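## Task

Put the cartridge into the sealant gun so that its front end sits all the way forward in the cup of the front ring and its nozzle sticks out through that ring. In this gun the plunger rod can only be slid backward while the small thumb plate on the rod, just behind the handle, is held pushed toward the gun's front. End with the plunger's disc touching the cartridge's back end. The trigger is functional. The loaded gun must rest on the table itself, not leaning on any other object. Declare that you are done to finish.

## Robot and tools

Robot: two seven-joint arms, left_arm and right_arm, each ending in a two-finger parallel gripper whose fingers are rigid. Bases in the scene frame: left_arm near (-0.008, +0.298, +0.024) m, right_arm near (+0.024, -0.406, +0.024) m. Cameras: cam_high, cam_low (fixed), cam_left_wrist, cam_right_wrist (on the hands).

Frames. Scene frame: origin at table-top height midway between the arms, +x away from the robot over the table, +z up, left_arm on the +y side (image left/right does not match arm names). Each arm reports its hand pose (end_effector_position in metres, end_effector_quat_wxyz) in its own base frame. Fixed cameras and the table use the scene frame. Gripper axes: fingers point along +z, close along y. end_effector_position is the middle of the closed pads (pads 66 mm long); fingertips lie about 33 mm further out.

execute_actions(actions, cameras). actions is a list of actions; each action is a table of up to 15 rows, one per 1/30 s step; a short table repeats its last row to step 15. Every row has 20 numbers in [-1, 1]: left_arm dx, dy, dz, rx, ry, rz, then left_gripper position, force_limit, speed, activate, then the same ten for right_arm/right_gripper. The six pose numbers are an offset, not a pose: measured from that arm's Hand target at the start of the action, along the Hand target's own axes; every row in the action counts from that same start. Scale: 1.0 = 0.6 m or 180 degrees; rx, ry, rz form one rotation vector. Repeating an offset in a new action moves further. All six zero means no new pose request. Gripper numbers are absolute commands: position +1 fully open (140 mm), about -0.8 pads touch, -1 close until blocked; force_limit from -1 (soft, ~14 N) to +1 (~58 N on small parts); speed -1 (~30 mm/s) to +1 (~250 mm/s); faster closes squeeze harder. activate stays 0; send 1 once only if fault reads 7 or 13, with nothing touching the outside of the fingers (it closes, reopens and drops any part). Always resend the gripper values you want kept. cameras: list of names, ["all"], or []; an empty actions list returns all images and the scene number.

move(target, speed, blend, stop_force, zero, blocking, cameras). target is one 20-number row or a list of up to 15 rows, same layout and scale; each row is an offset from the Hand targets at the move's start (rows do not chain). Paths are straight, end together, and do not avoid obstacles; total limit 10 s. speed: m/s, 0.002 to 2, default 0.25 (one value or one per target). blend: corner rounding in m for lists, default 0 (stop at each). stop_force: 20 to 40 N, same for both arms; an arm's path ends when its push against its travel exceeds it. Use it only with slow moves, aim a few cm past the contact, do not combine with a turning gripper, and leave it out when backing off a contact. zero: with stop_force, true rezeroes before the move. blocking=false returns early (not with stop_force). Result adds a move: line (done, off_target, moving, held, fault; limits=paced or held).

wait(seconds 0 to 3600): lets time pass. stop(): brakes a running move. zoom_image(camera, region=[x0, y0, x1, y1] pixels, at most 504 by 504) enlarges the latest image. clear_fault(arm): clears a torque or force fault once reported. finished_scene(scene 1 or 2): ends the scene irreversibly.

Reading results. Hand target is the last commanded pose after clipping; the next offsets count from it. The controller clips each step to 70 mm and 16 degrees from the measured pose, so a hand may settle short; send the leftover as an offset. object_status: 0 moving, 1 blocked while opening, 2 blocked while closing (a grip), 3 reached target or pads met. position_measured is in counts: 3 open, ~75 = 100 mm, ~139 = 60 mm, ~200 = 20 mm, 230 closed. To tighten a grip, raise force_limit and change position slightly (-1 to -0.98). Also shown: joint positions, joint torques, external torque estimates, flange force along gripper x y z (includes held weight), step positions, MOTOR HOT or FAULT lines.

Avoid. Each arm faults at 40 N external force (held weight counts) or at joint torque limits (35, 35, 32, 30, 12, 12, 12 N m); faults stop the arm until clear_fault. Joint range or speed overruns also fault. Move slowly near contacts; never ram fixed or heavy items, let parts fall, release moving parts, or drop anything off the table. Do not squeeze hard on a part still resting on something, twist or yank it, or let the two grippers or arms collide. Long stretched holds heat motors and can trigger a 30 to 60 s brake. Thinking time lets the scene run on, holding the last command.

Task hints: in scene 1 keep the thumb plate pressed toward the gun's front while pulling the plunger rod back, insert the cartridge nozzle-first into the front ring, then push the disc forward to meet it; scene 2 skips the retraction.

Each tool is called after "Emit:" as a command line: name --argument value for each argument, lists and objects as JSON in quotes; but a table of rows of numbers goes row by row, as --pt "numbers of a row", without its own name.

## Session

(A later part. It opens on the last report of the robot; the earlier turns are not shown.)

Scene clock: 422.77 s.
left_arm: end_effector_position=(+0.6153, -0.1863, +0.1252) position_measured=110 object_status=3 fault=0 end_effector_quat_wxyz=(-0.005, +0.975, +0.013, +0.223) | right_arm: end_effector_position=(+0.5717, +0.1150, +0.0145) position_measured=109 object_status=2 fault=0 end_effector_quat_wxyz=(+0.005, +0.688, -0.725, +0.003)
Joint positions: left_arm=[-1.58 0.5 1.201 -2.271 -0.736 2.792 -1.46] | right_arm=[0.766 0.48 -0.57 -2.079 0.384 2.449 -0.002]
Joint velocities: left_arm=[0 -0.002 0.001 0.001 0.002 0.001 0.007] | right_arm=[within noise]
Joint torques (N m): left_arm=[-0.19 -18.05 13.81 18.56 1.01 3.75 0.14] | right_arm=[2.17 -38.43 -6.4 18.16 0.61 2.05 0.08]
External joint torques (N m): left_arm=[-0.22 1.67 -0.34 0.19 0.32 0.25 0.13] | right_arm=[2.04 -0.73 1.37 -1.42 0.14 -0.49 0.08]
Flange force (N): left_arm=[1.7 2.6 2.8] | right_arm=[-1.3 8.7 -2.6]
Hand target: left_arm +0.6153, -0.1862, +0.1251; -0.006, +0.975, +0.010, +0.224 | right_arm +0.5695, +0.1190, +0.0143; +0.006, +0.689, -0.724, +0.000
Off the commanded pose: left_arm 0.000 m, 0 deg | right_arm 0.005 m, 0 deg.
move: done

Emit:
move --pt "0 0 0 0 0 0 0.15 0 -0.3 0 0 0 0 0 0 0 0.45 -0.5 -0.6 0" --pt "0 0 0 0 0 0 0.15 0 -0.3 0 0 0 -0.31 0 0 0 0.45 -0.5 -0.3 0" --speed 0.2 --cameras '["cam_right_wrist"]'

Emit:
move --target '[0,0,0,0,0,0,0.15,0,-0.3,0,0.628,0.54,0,0,0,-0.072,0.2,-0.5,-0.3,0]' --speed 0.4 --cameras '["cam_high","cam_right_wrist"]'

Scene clock: 436.27 s.
left_arm: end_effector_position=(+0.6153, -0.1863, +0.1252) position_measured=110 object_status=3 fault=0 end_effector_quat_wxyz=(-0.005, +0.975, +0.012, +0.223) | right_arm: end_effector_position=(+0.5711, +0.1211, +0.1997) position_measured=72 object_status=3 fault=0 end_effector_quat_wxyz=(+0.005, +0.691, -0.723, -0.001)
Joint positions: left_arm=[-1.58 0.5 1.201 -2.271 -0.736 2.792 -1.457] | right_arm=[0.886 0.173 -0.709 -1.949 0.123 2.068 0.171]
Joint torques (N m): left_arm=[-0.69 -17.55 14.31 18.73 0.7 3.66 0.15] | right_arm=[0.75 -30.74 -4.02 23.1 0.28 2.52 0.27]
External joint torques (N m): left_arm=[-0.77 2.15 0.14 0.47 0.02 0.17 0.14] | right_arm=[0.65 -0.49 -0.58 -0.85 -0.36 0 0.27]
Flange force (N): left_arm=[1.1 3.9 -1.1] | right_arm=[1.0 7.6 -0.1]
Hand target: left_arm +0.6153, -0.1862, +0.1251; -0.006, +0.975, +0.010, +0.223 | right_arm +0.5711, +0.1205, +0.2003; +0.006, +0.689, -0.724, +0.000
Off the commanded pose: left_arm 0.000 m, 0 deg | right_arm 0.001 m, 0 deg.
move: done
cam_right_wrist: T_world_to_cam=[[-0.99836, 0.0551, 0.01528, 0.56916], [0.05703, 0.9402, 0.33582, -0.21057], [0.00414, 0.33615, -0.9418, 0.29045]] pos_world=[0.57904, 0.06898, 0.33557]

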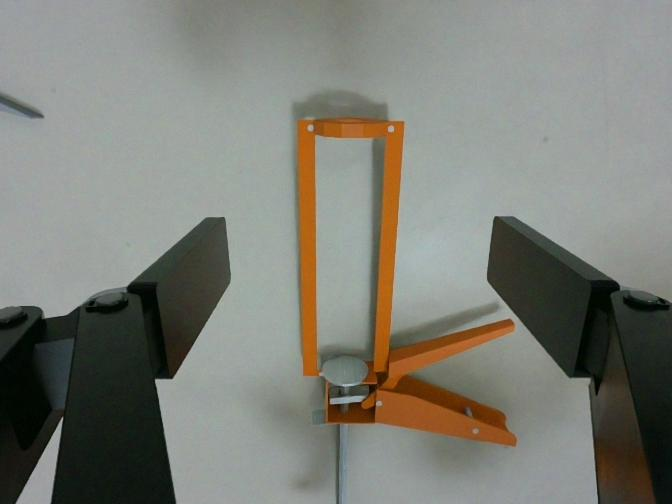

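Scene clock: 439.07 s.
left_arm: end_effector_position=(+0.6153, -0.1863, +0.1252) position_measured=110 object_status=3 fault=0 end_effector_quat_wxyz=(-0.005, +0.975, +0.012, +0.223) | right_arm: end_effector_position=(+0.2293, -0.2395, +0.2060) position_measured=104 object_status=3 fault=0 end_effector_quat_wxyz=(+0.005, +0.765, -0.644, -0.001)
Joint positions: left_arm=[-1.58 0.5 1.201 -2.271 -0.736 2.792 -1.457] | right_arm=[0.216 -1.07 -0.866 -2.674 -0.754 1.737 -0.31]
Joint velocities: left_arm=[within noise] | right_arm=[0.001 0.001 -0.001 0.001 0 0.001 -0.007]
Joint torques (N m): left_arm=[-0.68 -17.54 14.34 18.76 0.69 3.66 0.13] | right_arm=[1.1 4.95 14.05 17.23 0.31 2.59 -0.09]
External joint torques (N m): left_arm=[-0.56 2.16 0.3 0.37 0 0.16 0.12] | right_arm=[1.13 -1.15 -1.2 -1.04 -0.42 0.02 -0.09]
Flange force (N): left_arm=[1.2 3.6 -1.0] | right_arm=[0.0 0.8 4.3]
Hand target: left_arm +0.6153, -0.1862, +0.1251; -0.006, +0.975, +0.010, +0.223 | right_arm +0.2290, -0.2399, +0.2060; +0.006, +0.767, -0.642, -0.001
Off the commanded pose: left_arm 0.000 m, 0 deg | right_arm 0.001 m, 0 deg.
move: done
cam_right_wrist: T_world_to_cam=[[-0.98675, -0.16141, 0.0167, 0.19291], [-0.14651, 0.93039, 0.33601, 0.19022], [-0.06977, 0.32911, -0.94171, 0.43422]] pos_world=[0.24852, -0.28875, 0.34177]

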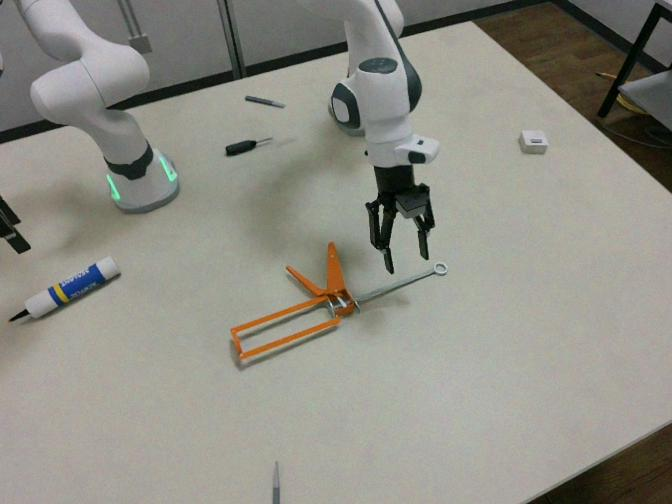

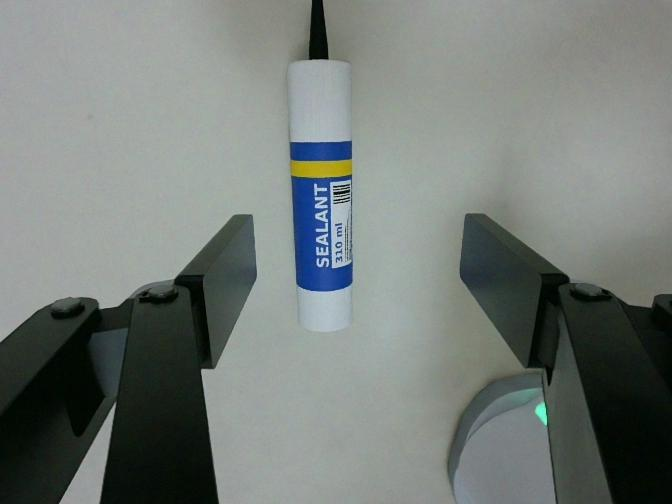

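Emit:
move --pt "0 0 0 0 0 0 0.15 0 -0.3 0 -0.0458 -0.0285 0.2867 0 0 0 0.2 -0.5 -0.3 0" --pt "0 0 0 0 0 0 0.15 0 -0.3 0 -0.0458 -0.0285 0.2867 0 0 0 -1 -0.4 -1 0" --speed 0.15 --cameras '["cam_right_wrist"]'

Emit:
move --target '[0,0,0,0,0,0,0.15,0,-0.3,0,0,0,-0.2,0,0,0,-1,-0.4,-1,0]' --speed 0.15 --cameras '["cam_high","cam_right_wrist"]'

Scene clock: 475.53 s.
left_arm: end_effector_position=(+0.6153, -0.1863, +0.1252) position_measured=110 object_status=3 fault=0 end_effector_quat_wxyz=(-0.005, +0.975, +0.012, +0.223) | right_arm: end_effector_position=(+0.2398, -0.2102, +0.0340) position_measured=166 object_status=0 fault=0 end_effector_quat_wxyz=(+0.004, +0.768, -0.641, -0.001)
Joint positions: left_arm=[-1.58 0.5 1.201 -2.271 -0.736 2.792 -1.457] | right_arm=[0.388 -0.846 -1.356 -2.876 -1.155 2.204 -0.114]
Joint torques (N m): left_arm=[-0.7 -17.49 14.29 18.71 0.68 3.65 0.16] | right_arm=[0.89 6.63 12.41 10.42 0.19 2.71 0.25]
External joint torques (N m): left_arm=[-0.61 2.27 0.21 0.27 -0.01 0.15 0.14] | right_arm=[0.89 0.54 -1.56 -0.71 -0.4 0.15 0.24]
Flange force (N): left_arm=[1.1 3.7 -0.8] | right_arm=[2.5 -6.1 12.7]
Hand target: left_arm +0.6153, -0.1862, +0.1251; -0.006, +0.975, +0.010, +0.223 | right_arm +0.2395, -0.2112, +0.0337; +0.006, +0.767, -0.642, -0.001
Off the commanded pose: left_arm 0.000 m, 0 deg | right_arm 0.001 m, 0 deg.
move: done
cam_right_wrist: T_world_to_cam=[[-0.98532, -0.17004, 0.01524, 0.2088], [-0.15499, 0.92842, 0.33766, 0.22374], [-0.07156, 0.33034, -0.94114, 0.26404]] pos_world=[0.25931, -0.25945, 0.16977]

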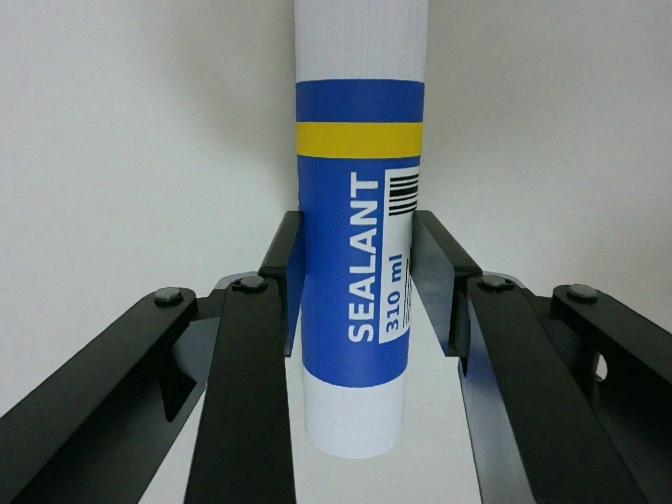

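Scene clock: 477.27 s.
left_arm: end_effector_position=(+0.6153, -0.1863, +0.1252) position_measured=110 object_status=3 fault=0 end_effector_quat_wxyz=(-0.005, +0.975, +0.012, +0.223) | right_arm: end_effector_position=(+0.2382, -0.2091, +0.1507) position_measured=166 object_status=2 fault=0 end_effector_quat_wxyz=(+0.008, +0.766, -0.643, -0.004)
Joint positions: left_arm=[-1.58 0.5 1.201 -2.271 -0.736 2.792 -1.457] | right_arm=[0.255 -1.048 -0.951 -2.795 -0.839 1.858 -0.21]
Joint velocities: left_arm=[within noise] | right_arm=[-0.003 -0.001 0.001 0 0.001 -0.004 -0.004]
Joint torques (N m): left_arm=[-0.64 -17.57 14.28 18.76 0.7 3.65 0.17] | right_arm=[0.82 3.27 15.16 18.38 0.72 3.03 -0.08]
External joint torques (N m): left_arm=[-0.66 2.23 0.1 0.34 0.01 0.14 0.15] | right_arm=[0.84 -2.28 0.73 1.32 0.01 0.49 -0.08]
Flange force (N): left_arm=[1.2 3.8 -0.4] | right_arm=[-1.2 1.4 -5.0]
Hand target: left_arm +0.6153, -0.1862, +0.1251; -0.006, +0.975, +0.010, +0.223 | right_arm +0.2405, -0.2103, +0.1536; +0.006, +0.767, -0.642, -0.001
Off the commanded pose: left_arm 0.000 m, 0 deg | right_arm 0.004 m, 1 deg.
move: off_target (right_arm)
cam_right_wrist: T_world_to_cam=[[-0.98614, -0.16407, 0.02478, 0.20558], [-0.14621, 0.92979, 0.33781, 0.18119], [-0.07847, 0.3295, -0.94089, 0.37482]] pos_world=[0.25863, -0.25825, 0.28636]

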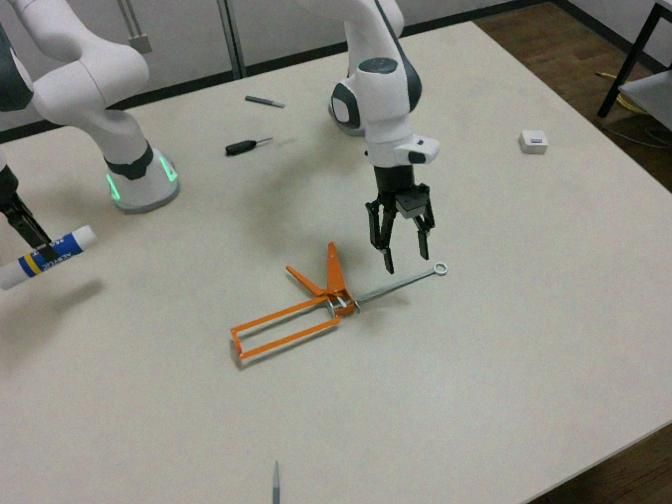

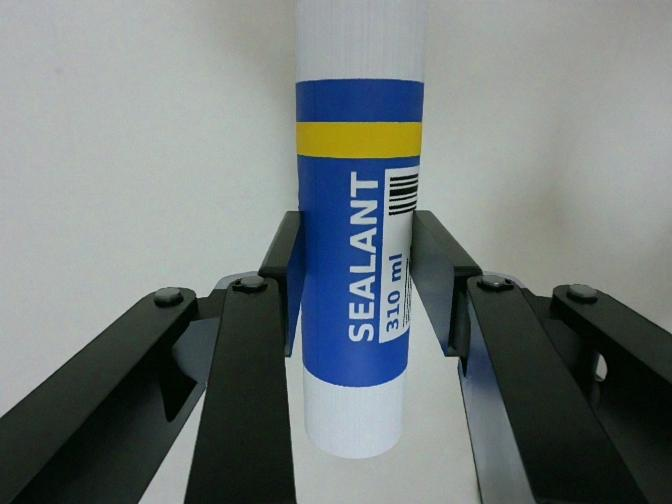

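Emit:
move --target '[0,0,0,0,0,0,0.15,0,-0.3,0,-0.6733,-0.688,-0.002,0.008,-0.0663,0.0764,-1,-0.4,-1,0]' --speed 0.25 --cameras '["cam_high","cam_low","cam_left_wrist","cam_right_wrist"]'

Scene clock: 499.47 s.
left_arm: end_effector_position=(+0.6153, -0.1863, +0.1252) position_measured=110 object_status=3 fault=0 end_effector_quat_wxyz=(-0.005, +0.975, +0.012, +0.223) | right_arm: end_effector_position=(+0.5727, +0.2583, +0.1440) position_measured=166 object_status=2 fault=0 end_effector_quat_wxyz=(-0.065, +0.679, -0.728, -0.072)
Joint positions: left_arm=[-1.58 0.5 1.201 -2.271 -0.736 2.792 -1.457] | right_arm=[1.108 0.379 -0.826 -1.925 0.569 2.171 0.066]
Joint velocities: left_arm=[within noise] | right_arm=[0 0.001 0.001 0 0 0 -0.006]
Joint torques (N m): left_arm=[-0.7 -17.54 14.3 18.75 0.69 3.64 0.16] | right_arm=[0.53 -36.49 -9.47 24.59 0.96 2.99 -0.06]
External joint torques (N m): left_arm=[-0.61 2.25 0.2 0.26 -0.01 0.13 0.14] | right_arm=[0.57 -3.35 -0.73 1.89 0.24 0.49 -0.06]
Flange force (N): left_arm=[1.0 3.6 -0.8] | right_arm=[0.3 5.7 -6.4]
Hand target: left_arm +0.6153, -0.1862, +0.1251; -0.006, +0.975, +0.010, +0.223 | right_arm +0.5757, +0.2601, +0.1484; -0.070, +0.680, -0.726, -0.072
Off the commanded pose: left_arm 0.000 m, 0 deg | right_arm 0.006 m, 1 deg.
move: off_target (right_arm)
cam_left_wrist: T_world_to_cam=[[0.00101, -0.99997, 0.00783, -0.18079], [-0.99447, -0.00183, -0.10502, 0.62748], [0.10503, -0.00768, -0.99444, 0.19849]] pos_world=[0.60335, -0.17811, 0.26471]
cam_right_wrist: T_world_to_cam=[[-0.99684, 0.07545, 0.02492, 0.55658], [0.07746, 0.85297, 0.51618, -0.33607], [0.01769, 0.51648, -0.85612, 0.12512]] pos_world=[0.57864, 0.18004, 0.26672]

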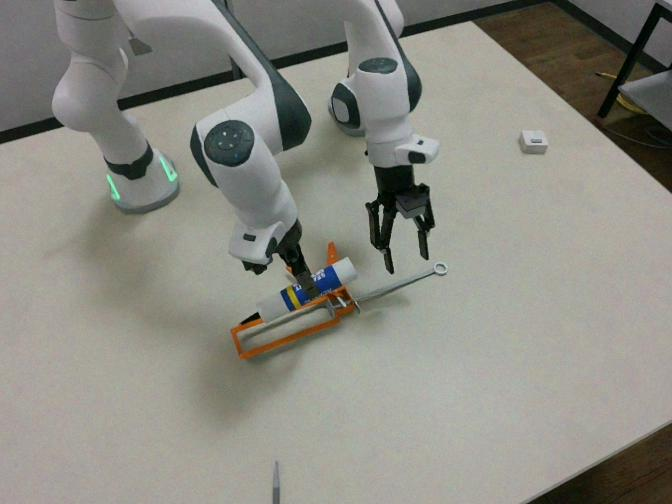

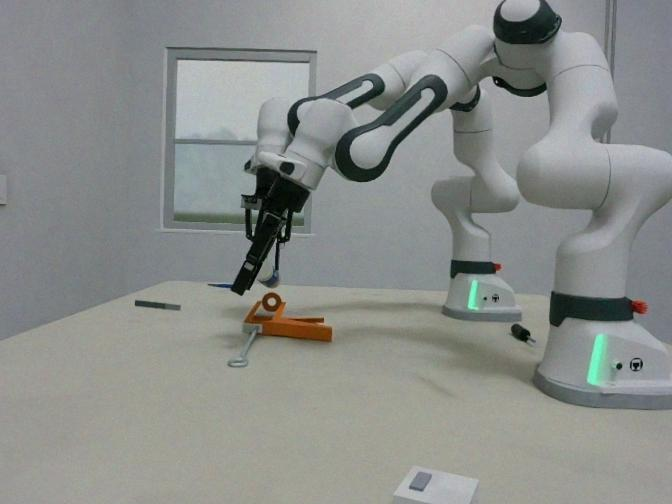

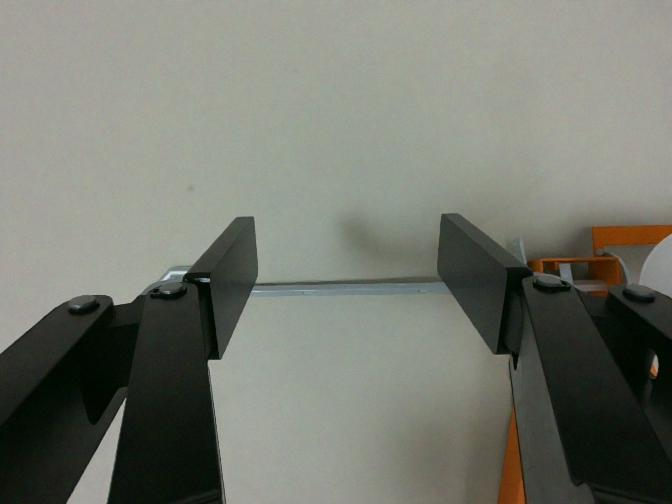

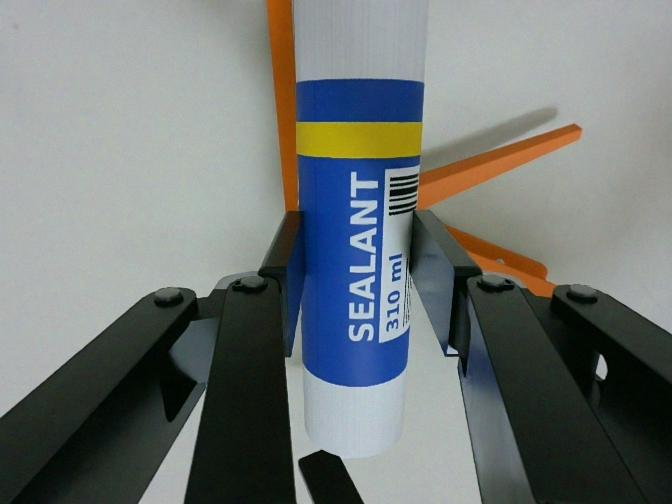

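Emit:
move --target '[0,0,0,0,0,0,0.15,0,-0.3,0,0.020,0,0.0945,0,0,0,-1,-0.4,-1,0]' --speed 0.1 --cameras '["cam_high","cam_low","cam_left_wrist","cam_right_wrist"]'

Emit:
zoom_image --camera "cam_high" --region '[210, 230, 410, 380]'

Emit:
zoom_image --camera "cam_low" --region '[200, 250, 360, 370]'

Scene clock: 505.73 s.
left_arm: end_effector_position=(+0.6153, -0.1863, +0.1252) position_measured=110 object_status=3 fault=0 end_effector_quat_wxyz=(-0.005, +0.975, +0.012, +0.223) | right_arm: end_effector_position=(+0.5708, +0.2577, +0.0856) position_measured=166 object_status=2 fault=0 end_effector_quat_wxyz=(-0.063, +0.680, -0.727, -0.073)
Joint positions: left_arm=[-1.58 0.5 1.201 -2.271 -0.736 2.792 -1.457] | right_arm=[1.053 0.466 -0.753 -1.958 0.663 2.26 -0.011]
Joint velocities: left_arm=[within noise] | right_arm=[0.002 0.001 0 0.001 0 0 -0.005]
Joint torques (N m): left_arm=[-0.69 -17.56 14.33 18.77 0.71 3.65 0.12] | right_arm=[0.46 -39.62 -10.69 22.76 1.12 3.27 -0.07]
External joint torques (N m): left_arm=[-0.49 2.19 0.35 0.3 0 0.15 0.1] | right_arm=[0.46 -3.53 -0.76 1.24 0.5 0.8 -0.06]
Flange force (N): left_arm=[1.2 3.5 -1.0] | right_arm=[1.2 7.4 -5.7]
Hand target: left_arm +0.6153, -0.1862, +0.1251; -0.006, +0.975, +0.010, +0.223 | right_arm +0.5752, +0.2597, +0.0904; -0.070, +0.680, -0.726, -0.072
Off the commanded pose: left_arm 0.000 m, 0 deg | right_arm 0.007 m, 1 deg.
move: off_target (right_arm)
cam_left_wrist: T_world_to_cam=[[0.00101, -0.99997, 0.00783, -0.18079], [-0.99447, -0.00183, -0.10502, 0.62748], [0.10503, -0.00768, -0.99444, 0.19849]] pos_world=[0.60335, -0.17811, 0.26471]
cam_right_wrist: T_world_to_cam=[[-0.99692, 0.07305, 0.02856, 0.55648], [0.07732, 0.85402, 0.51446, -0.30542], [0.01319, 0.51509, -0.85704, 0.07851]] pos_world=[0.57734, 0.17975, 0.20852]

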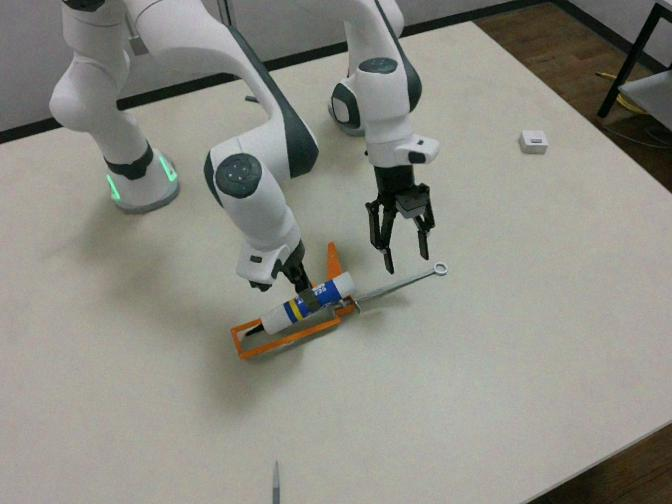

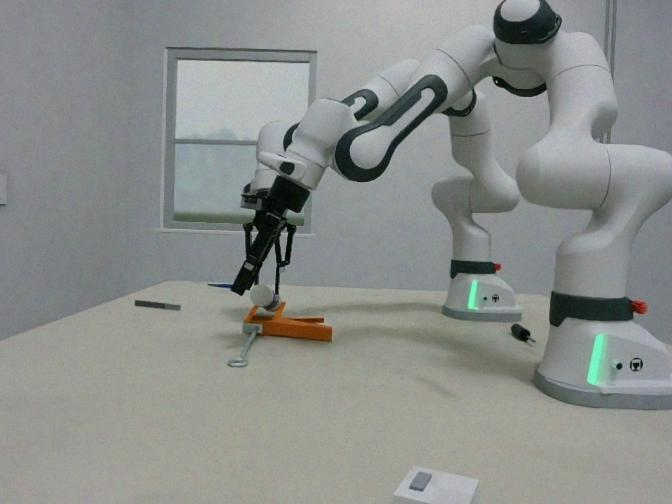

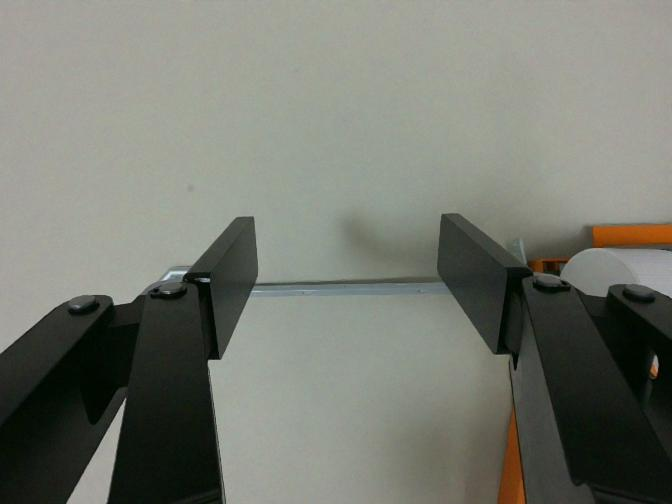

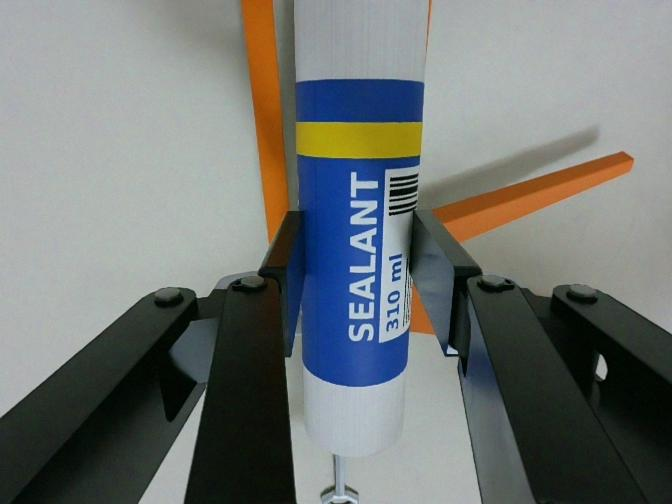

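Scaled by 2.520 from the camera's image (finer frame: 960x720).

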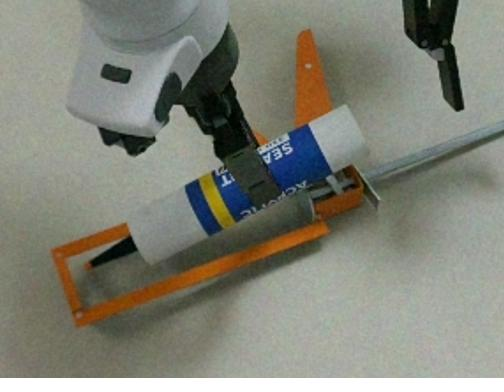

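Scaled by 3.150 from the camera's image (finer frame: 960x720).

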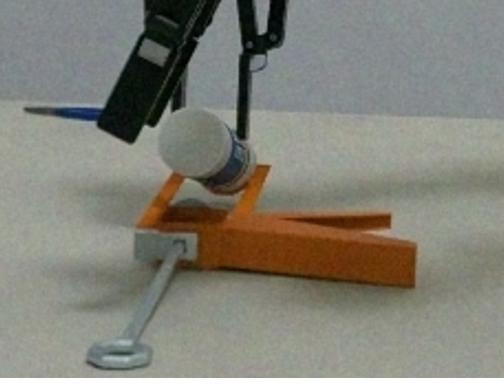

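Emit:
move --target '[0,0,0,0,0,0,0.15,0,-0.3,0,-0.001,-0.0137,0.0172,0,0,-0.007,-1,-0.4,-1,0]' --speed 0.08 --cameras '["cam_high","cam_low","cam_right_wrist"]'

Emit:
zoom_image --camera "cam_high" --region '[210, 230, 410, 380]'

Emit:
zoom_image --camera "cam_low" --region '[200, 250, 360, 370]'

Scene clock: 520.67 s.
left_arm: end_effector_position=(+0.6153, -0.1863, +0.1252) position_measured=110 object_status=3 fault=0 end_effector_quat_wxyz=(-0.005, +0.975, +0.012, +0.223) | right_arm: end_effector_position=(+0.5787, +0.2597, +0.0755) position_measured=166 object_status=2 fault=0 end_effector_quat_wxyz=(-0.064, +0.687, -0.720, -0.073)
Joint positions: left_arm=[-1.58 0.5 1.201 -2.271 -0.736 2.792 -1.457] | right_arm=[1.019 0.503 -0.724 -1.927 0.683 2.261 -0.044]
Joint velocities: left_arm=[within noise] | right_arm=[0 -0.001 0 0 0.001 0 -0.007]
Joint torques (N m): left_arm=[-0.68 -17.5 14.28 18.74 0.68 3.65 0.13] | right_arm=[0.38 -41.21 -11.13 22.93 1.08 3.25 -0.11]
External joint torques (N m): left_arm=[-0.64 2.29 0.16 0.34 -0.01 0.16 0.12] | right_arm=[0.38 -3.5 -0.81 1.57 0.46 0.79 -0.11]
Flange force (N): left_arm=[1.2 3.9 -0.6] | right_arm=[0.5 5.6 -5.6]
Hand target: left_arm +0.6153, -0.1862, +0.1251; -0.006, +0.975, +0.010, +0.223 | right_arm +0.5835, +0.2618, +0.0803; -0.071, +0.688, -0.718, -0.071
Off the commanded pose: left_arm 0.000 m, 0 deg | right_arm 0.007 m, 1 deg.
move: off_target (right_arm)
cam_right_wrist: T_world_to_cam=[[-0.99834, 0.05199, 0.02497, 0.57106], [0.05741, 0.85503, 0.5154, -0.2913], [0.00545, 0.51597, -0.85659, 0.0729]] pos_world=[0.58644, 0.18176, 0.19833]

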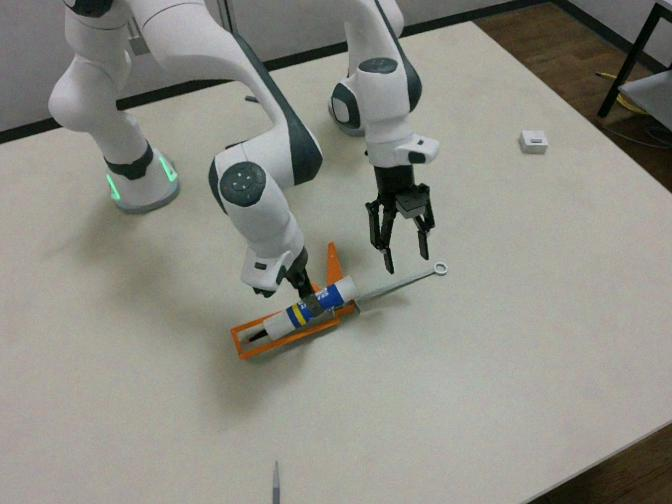

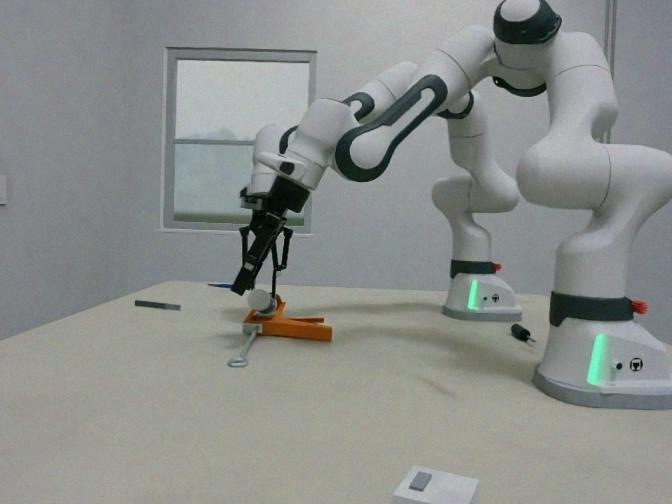

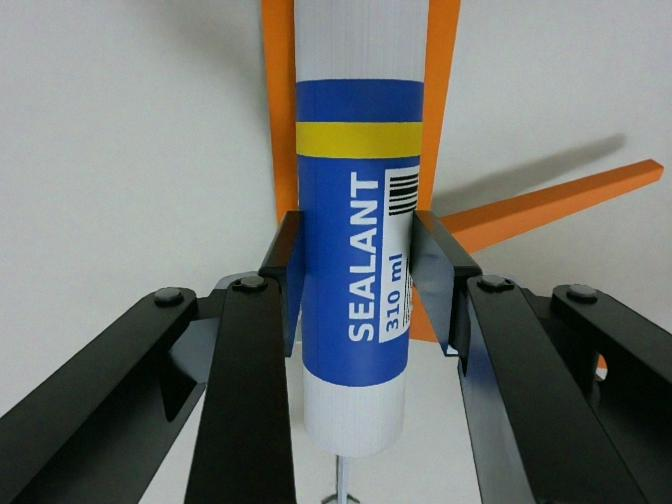

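Scaled by 2.520 from the camera's image (finer frame: 960x720).

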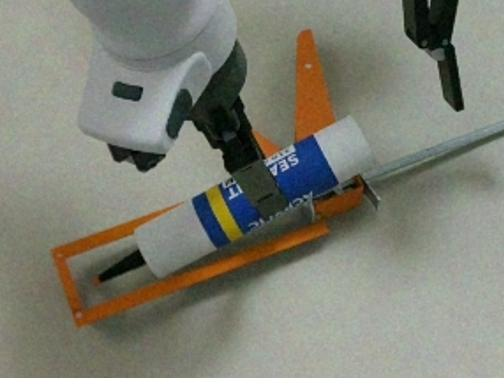

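Scaled by 3.150 from the camera's image (finer frame: 960x720).

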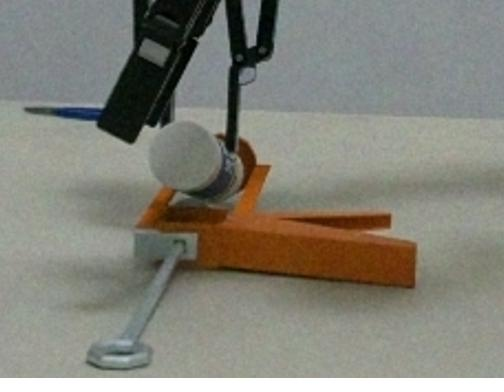

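Emit:
move --target '[0,0,0,0,0,0,0.15,0,-0.3,0,0.1058,0.0023,0,0,0,0,-1,-0.4,-1,0]' --speed 0.04 --stop_force 20 --cameras '["cam_high","cam_low","cam_right_wrist"]'

Emit:
zoom_image --camera "cam_high" --region '[210, 230, 410, 380]'

Scene clock: 535.20 s.
left_arm: end_effector_position=(+0.6153, -0.1863, +0.1252) position_measured=110 object_status=3 fault=0 end_effector_quat_wxyz=(-0.005, +0.975, +0.012, +0.223) | right_arm: end_effector_position=(+0.5833, +0.2009, +0.0717) position_measured=230 object_status=3 fault=0 end_effector_quat_wxyz=(-0.075, +0.687, -0.719, -0.069)
Joint positions: left_arm=[-1.58 0.5 1.201 -2.271 -0.736 2.792 -1.457] | right_arm=[0.943 0.454 -0.725 -2.006 0.684 2.305 -0.154]
Joint torques (N m): left_arm=[-0.64 -17.55 14.31 18.75 0.7 3.65 0.15] | right_arm=[0.94 -33.66 -8.74 16.99 0.19 2.14 -0.13]
External joint torques (N m): left_arm=[-0.77 2.2 0.06 0.43 0.03 0.15 0.14] | right_arm=[0.97 2.12 0.64 -4.1 -0.37 -0.31 -0.12]
Flange force (N): left_arm=[1.2 4.0 -0.7] | right_arm=[2.6 11.4 2.8]
Hand target: left_arm +0.6153, -0.1862, +0.1251; -0.006, +0.975, +0.010, +0.223 | right_arm +0.5795, +0.1997, +0.0677; -0.071, +0.688, -0.718, -0.071
Off the commanded pose: left_arm 0.000 m, 0 deg | right_arm 0.006 m, 1 deg.
move: off_target (right_arm)
cam_right_wrist: T_world_to_cam=[[-0.99855, 0.05363, 0.0049, 0.57997], [0.0482, 0.84923, 0.52583, -0.23344], [0.02404, 0.5253, -0.85058, 0.08681]] pos_world=[0.58829, 0.12154, 0.19374]

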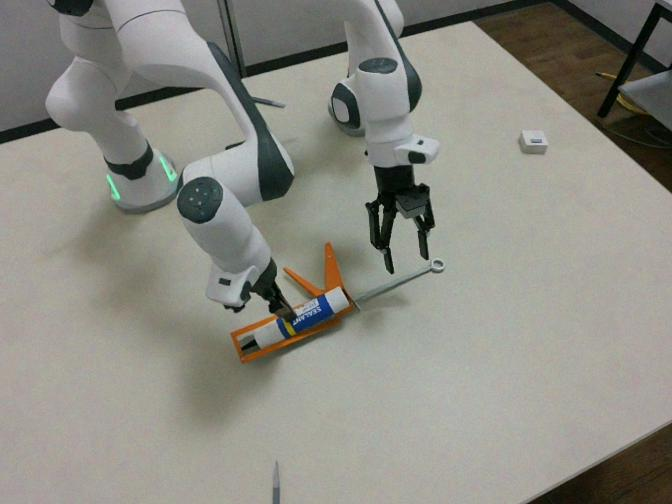

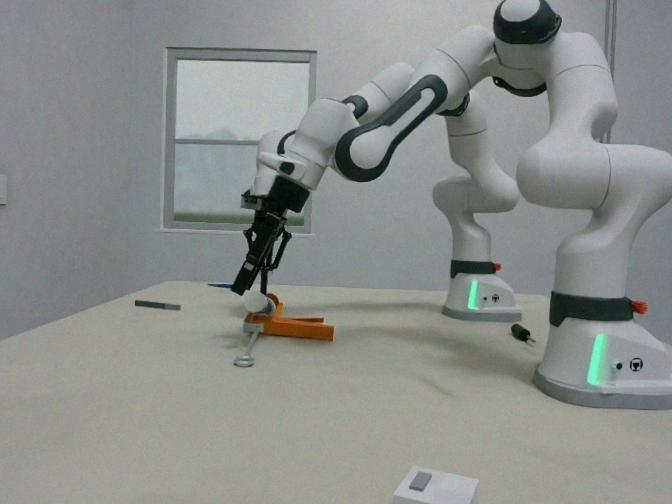

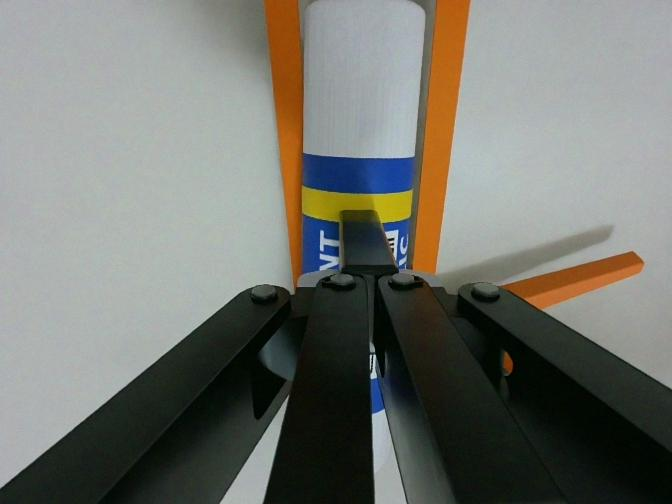

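Scaled by 2.520 from the camera's image (finer frame: 960x720).

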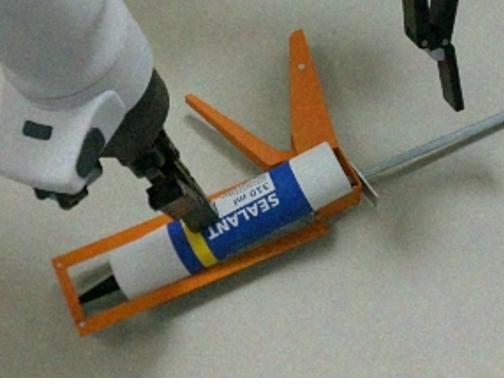

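Emit:
move --pt "0 0 0 0 0 0 0.15 0 -0.3 0 0 0 -0.1 0 0 0 -0.78 -0.4 -0.5 0" --pt "0 0 0 0 0 0 0.15 0 -0.3 0 0 0 -0.2 0 0.0663 0 0.2 -0.4 0 0" --speed 0.12 --cameras '["cam_high","cam_low","cam_right_wrist"]'

Emit:
zoom_image --camera "cam_high" --region '[210, 230, 410, 380]'

Emit:
zoom_image --camera "cam_low" --region '[200, 250, 360, 370]'

Scene clock: 542.60 s.
left_arm: end_effector_position=(+0.6153, -0.1863, +0.1252) position_measured=110 object_status=3 fault=0 end_effector_quat_wxyz=(-0.005, +0.975, +0.012, +0.223) | right_arm: end_effector_position=(+0.5790, +0.1762, +0.1853) position_measured=104 object_status=0 fault=0 end_effector_quat_wxyz=(+0.002, +0.693, -0.721, +0.000)
Joint positions: left_arm=[-1.58 0.5 1.201 -2.271 -0.736 2.792 -1.457] | right_arm=[1.169 0.336 -0.958 -1.883 0.307 2.057 0.131]
Joint torques (N m): left_arm=[-0.69 -17.56 14.22 18.73 0.69 3.65 0.17] | right_arm=[0.91 -29.23 -8.98 22.54 0.47 2.52 0.27]
External joint torques (N m): left_arm=[-0.73 2.2 0.03 0.35 0 0.15 0.16] | right_arm=[0.92 0.12 -0.29 -0.75 -0.18 -0.02 0.27]
Flange force (N): left_arm=[1.1 3.8 -0.4] | right_arm=[0.6 6.9 -0.2]
Hand target: left_arm +0.6153, -0.1862, +0.1251; -0.006, +0.975, +0.010, +0.223 | right_arm +0.5789, +0.1757, +0.1852; +0.004, +0.692, -0.722, +0.001
Off the commanded pose: left_arm 0.000 m, 0 deg | right_arm 0.000 m, 0 deg.
move: done
cam_right_wrist: T_world_to_cam=[[-0.99877, 0.04858, 0.01028, 0.57648], [0.0492, 0.93992, 0.33782, -0.25376], [0.00675, 0.33791, -0.94115, 0.25636]] pos_world=[0.58652, 0.12388, 0.32107]

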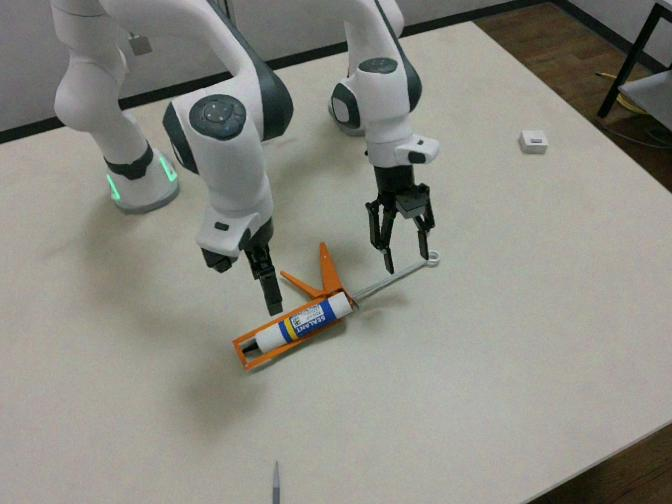

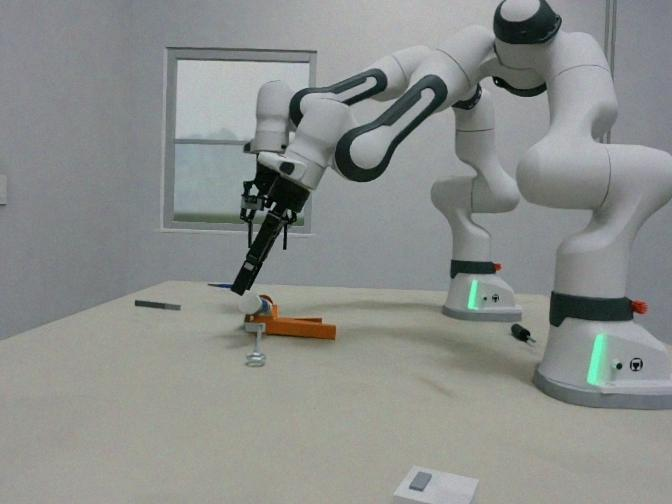

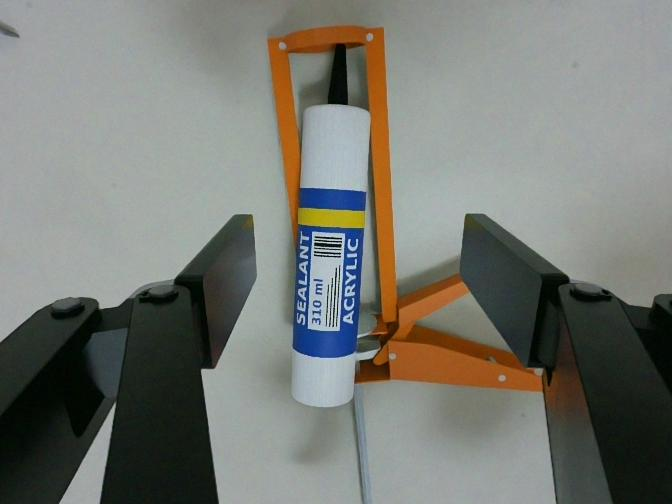

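Scaled by 2.520 from the camera's image (finer frame: 960x720).

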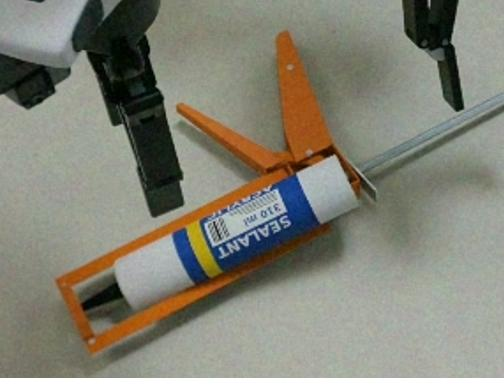

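Scaled by 3.150 from the camera's image (finer frame: 960x720).

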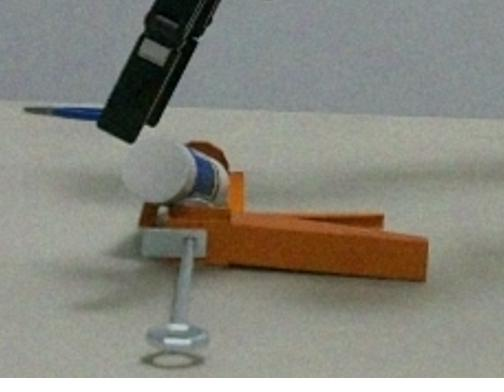

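Emit:
move --pt "0 0 0 0 0 0 0.15 0 -0.3 0 -0.1173 -0.0228 0.145 0 -0.0556 0.018 0.2 -0.4 0 0" --pt "0 0 0 0 0 0 0.15 0 -0.3 0 -0.1173 -0.0228 0.2283 0 -0.0556 0.018 0.2 -0.4 0 0" --pt "0 0 0 0 0 0 0.15 0 -0.3 0 -0.1173 -0.0228 0.2283 0 -0.0556 0.018 -1 0 -1 0" --speed 0.12 --cameras '["cam_high","cam_right_wrist"]'

Emit:
zoom_image --camera "cam_high" --region '[210, 230, 410, 380]'

Scene clock: 563.60 s.
left_arm: end_effector_position=(+0.6153, -0.1863, +0.1252) position_measured=110 object_status=3 fault=0 end_effector_quat_wxyz=(-0.005, +0.975, +0.012, +0.223) | right_arm: end_effector_position=(+0.5965, +0.2431, +0.0481) position_measured=159 object_status=0 fault=0 end_effector_quat_wxyz=(+0.059, -0.668, +0.740, +0.057)
Joint positions: left_arm=[-1.58 0.5 1.201 -2.271 -0.736 2.792 -1.457] | right_arm=[0.967 0.574 -0.692 -1.896 0.704 2.302 -0.021]
Joint torques (N m): left_arm=[-0.68 -17.59 14.34 18.73 0.7 3.64 0.13] | right_arm=[0.87 -40.03 -10.61 18.61 0.59 2.16 -0.02]
External joint torques (N m): left_arm=[-0.59 2.15 0.26 0.31 0 0.14 0.12] | right_arm=[0.84 -0.32 0.61 -2.08 0.02 -0.35 -0.02]
Flange force (N): left_arm=[1.1 3.6 -1.1] | right_arm=[2.7 9.6 -1.4]
Hand target: left_arm +0.6153, -0.1862, +0.1251; -0.006, +0.975, +0.010, +0.223 | right_arm +0.5950, +0.2445, +0.0477; +0.059, -0.669, +0.739, +0.059
Off the commanded pose: left_arm 0.000 m, 0 deg | right_arm 0.002 m, 0 deg.
move: done
cam_right_wrist: T_world_to_cam=[[-0.99391, 0.10928, 0.01384, 0.57437], [0.10196, 0.8651, 0.49113, -0.29188], [0.0417, 0.48955, -0.87098, 0.04343]] pos_world=[0.59882, 0.16848, 0.17323]

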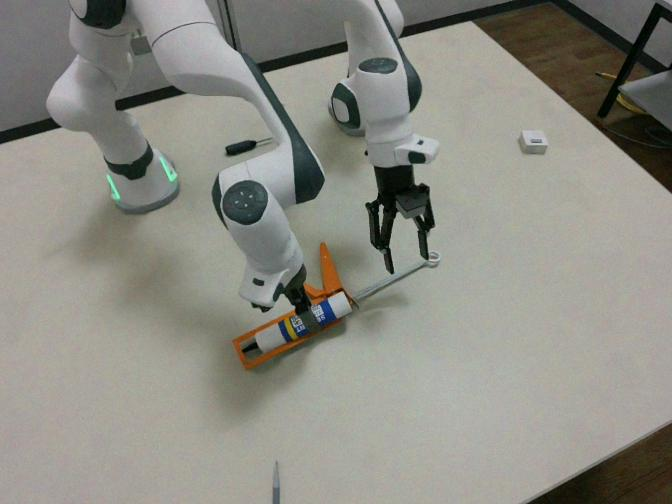

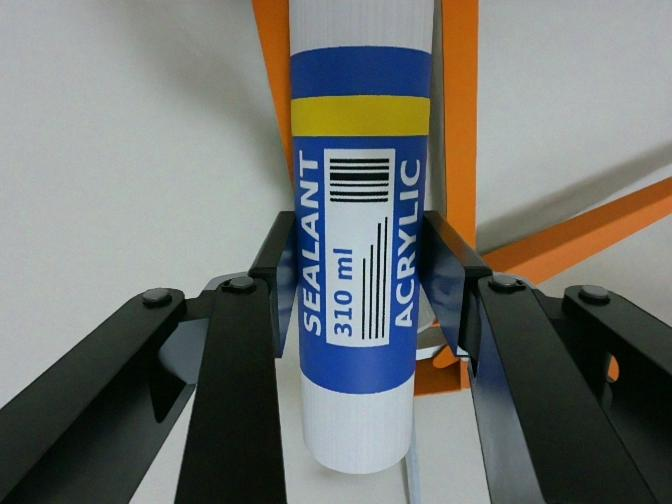

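Scaled by 2.520 from the camera's image (finer frame: 960x720).

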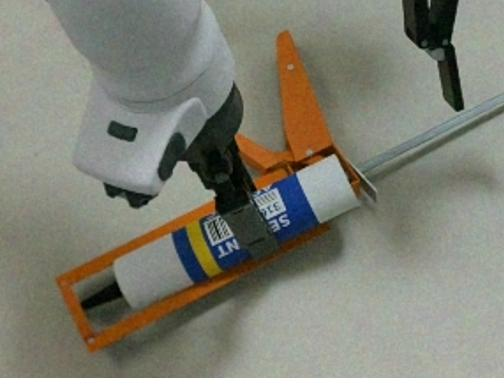

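Emit:
move --target '[0,0,0,0,0,0,0.15,0,-0.3,0,-0.0697,0.0255,-0.0332,0,-0.011,-0.0427,-1,0,-1,0]' --speed 0.08 --cameras '["cam_high","cam_right_wrist","cam_low"]'

Emit:
zoom_image --camera "cam_high" --region '[210, 230, 410, 380]'

Emit:
zoom_image --camera "cam_low" --region '[200, 250, 360, 370]'

Scene clock: 574.83 s.
left_arm: end_effector_position=(+0.6153, -0.1863, +0.1252) position_measured=110 object_status=3 fault=0 end_effector_quat_wxyz=(-0.005, +0.975, +0.012, +0.223) | right_arm: end_effector_position=(+0.5809, +0.2816, +0.0688) position_measured=159 object_status=2 fault=0 end_effector_quat_wxyz=(-0.070, +0.713, -0.694, -0.068)
Joint positions: left_arm=[-1.58 0.5 1.201 -2.271 -0.736 2.792 -1.457] | right_arm=[0.996 0.518 -0.665 -1.904 0.674 2.289 -0.079]
Joint velocities: left_arm=[within noise] | right_arm=[0.001 0.001 -0.001 0 0 -0.001 -0.007]
Joint torques (N m): left_arm=[-0.67 -17.52 14.27 18.75 0.68 3.65 0.12] | right_arm=[0.81 -43.79 -10.79 22.58 0.42 2.99 -0.11]
External joint torques (N m): left_arm=[-0.55 2.27 0.21 0.3 -0.01 0.15 0.11] | right_arm=[0.67 -4.33 -0.97 1.08 -0.18 0.48 -0.1]
Flange force (N): left_arm=[1.3 3.7 -0.5] | right_arm=[0.8 9.8 -8.9]
Hand target: left_arm +0.6153, -0.1862, +0.1251; -0.006, +0.975, +0.010, +0.223 | right_arm +0.5837, +0.2837, +0.0745; -0.076, +0.716, -0.691, -0.067
Off the commanded pose: left_arm 0.000 m, 0 deg | right_arm 0.007 m, 1 deg.
move: off_target (right_arm)
cam_right_wrist: T_world_to_cam=[[-0.99981, -0.01945, 0.00205, 0.59484], [-0.01558, 0.85555, 0.51749, -0.2645], [-0.01182, 0.51736, -0.85569, 0.06543]] pos_world=[0.59138, 0.20402, 0.19164]
Images, in order (width x height): cam_high 672x504, cam_low 672x504, cam_right_wrist 672x504.

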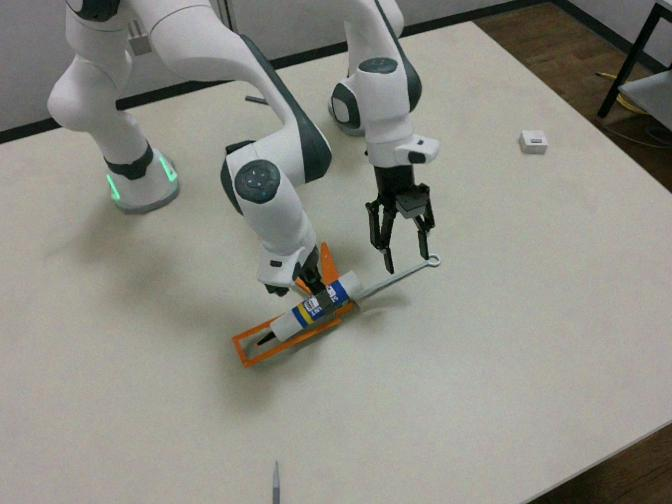

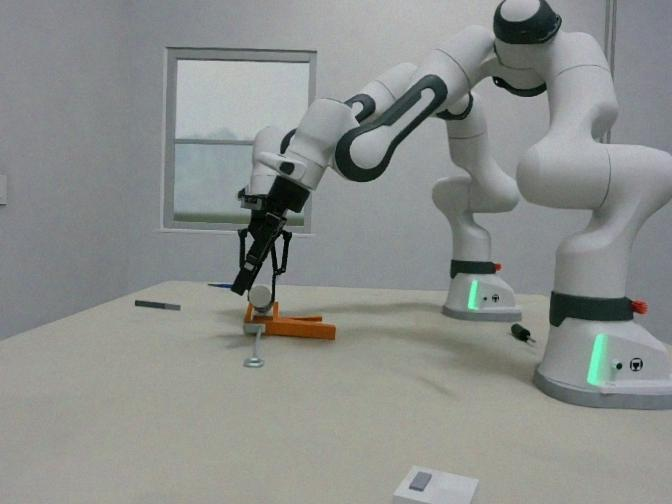

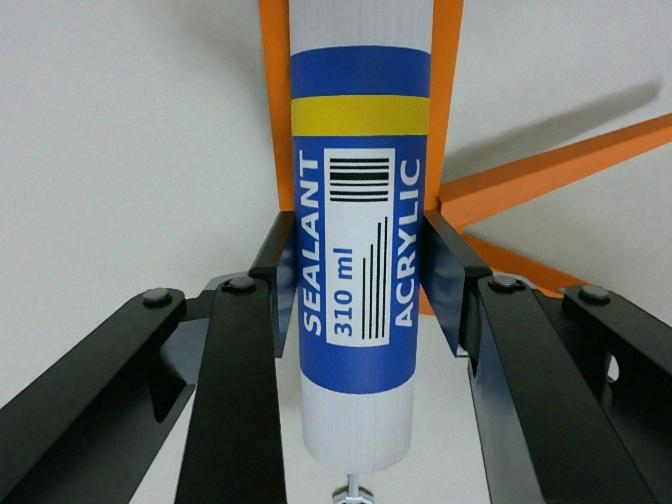

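Scaled by 2.520 from the camera's image (finer frame: 960x720).

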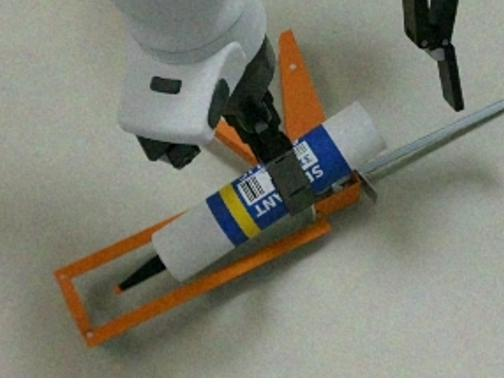

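Scaled by 3.150 from the camera's image (finer frame: 960x720).

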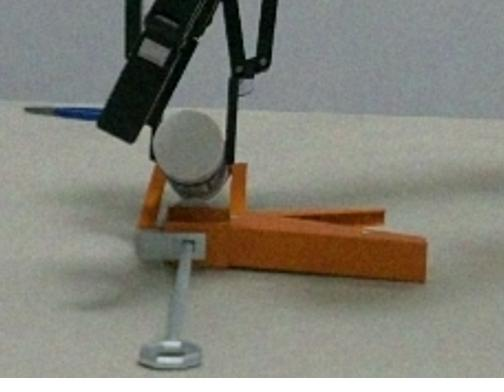

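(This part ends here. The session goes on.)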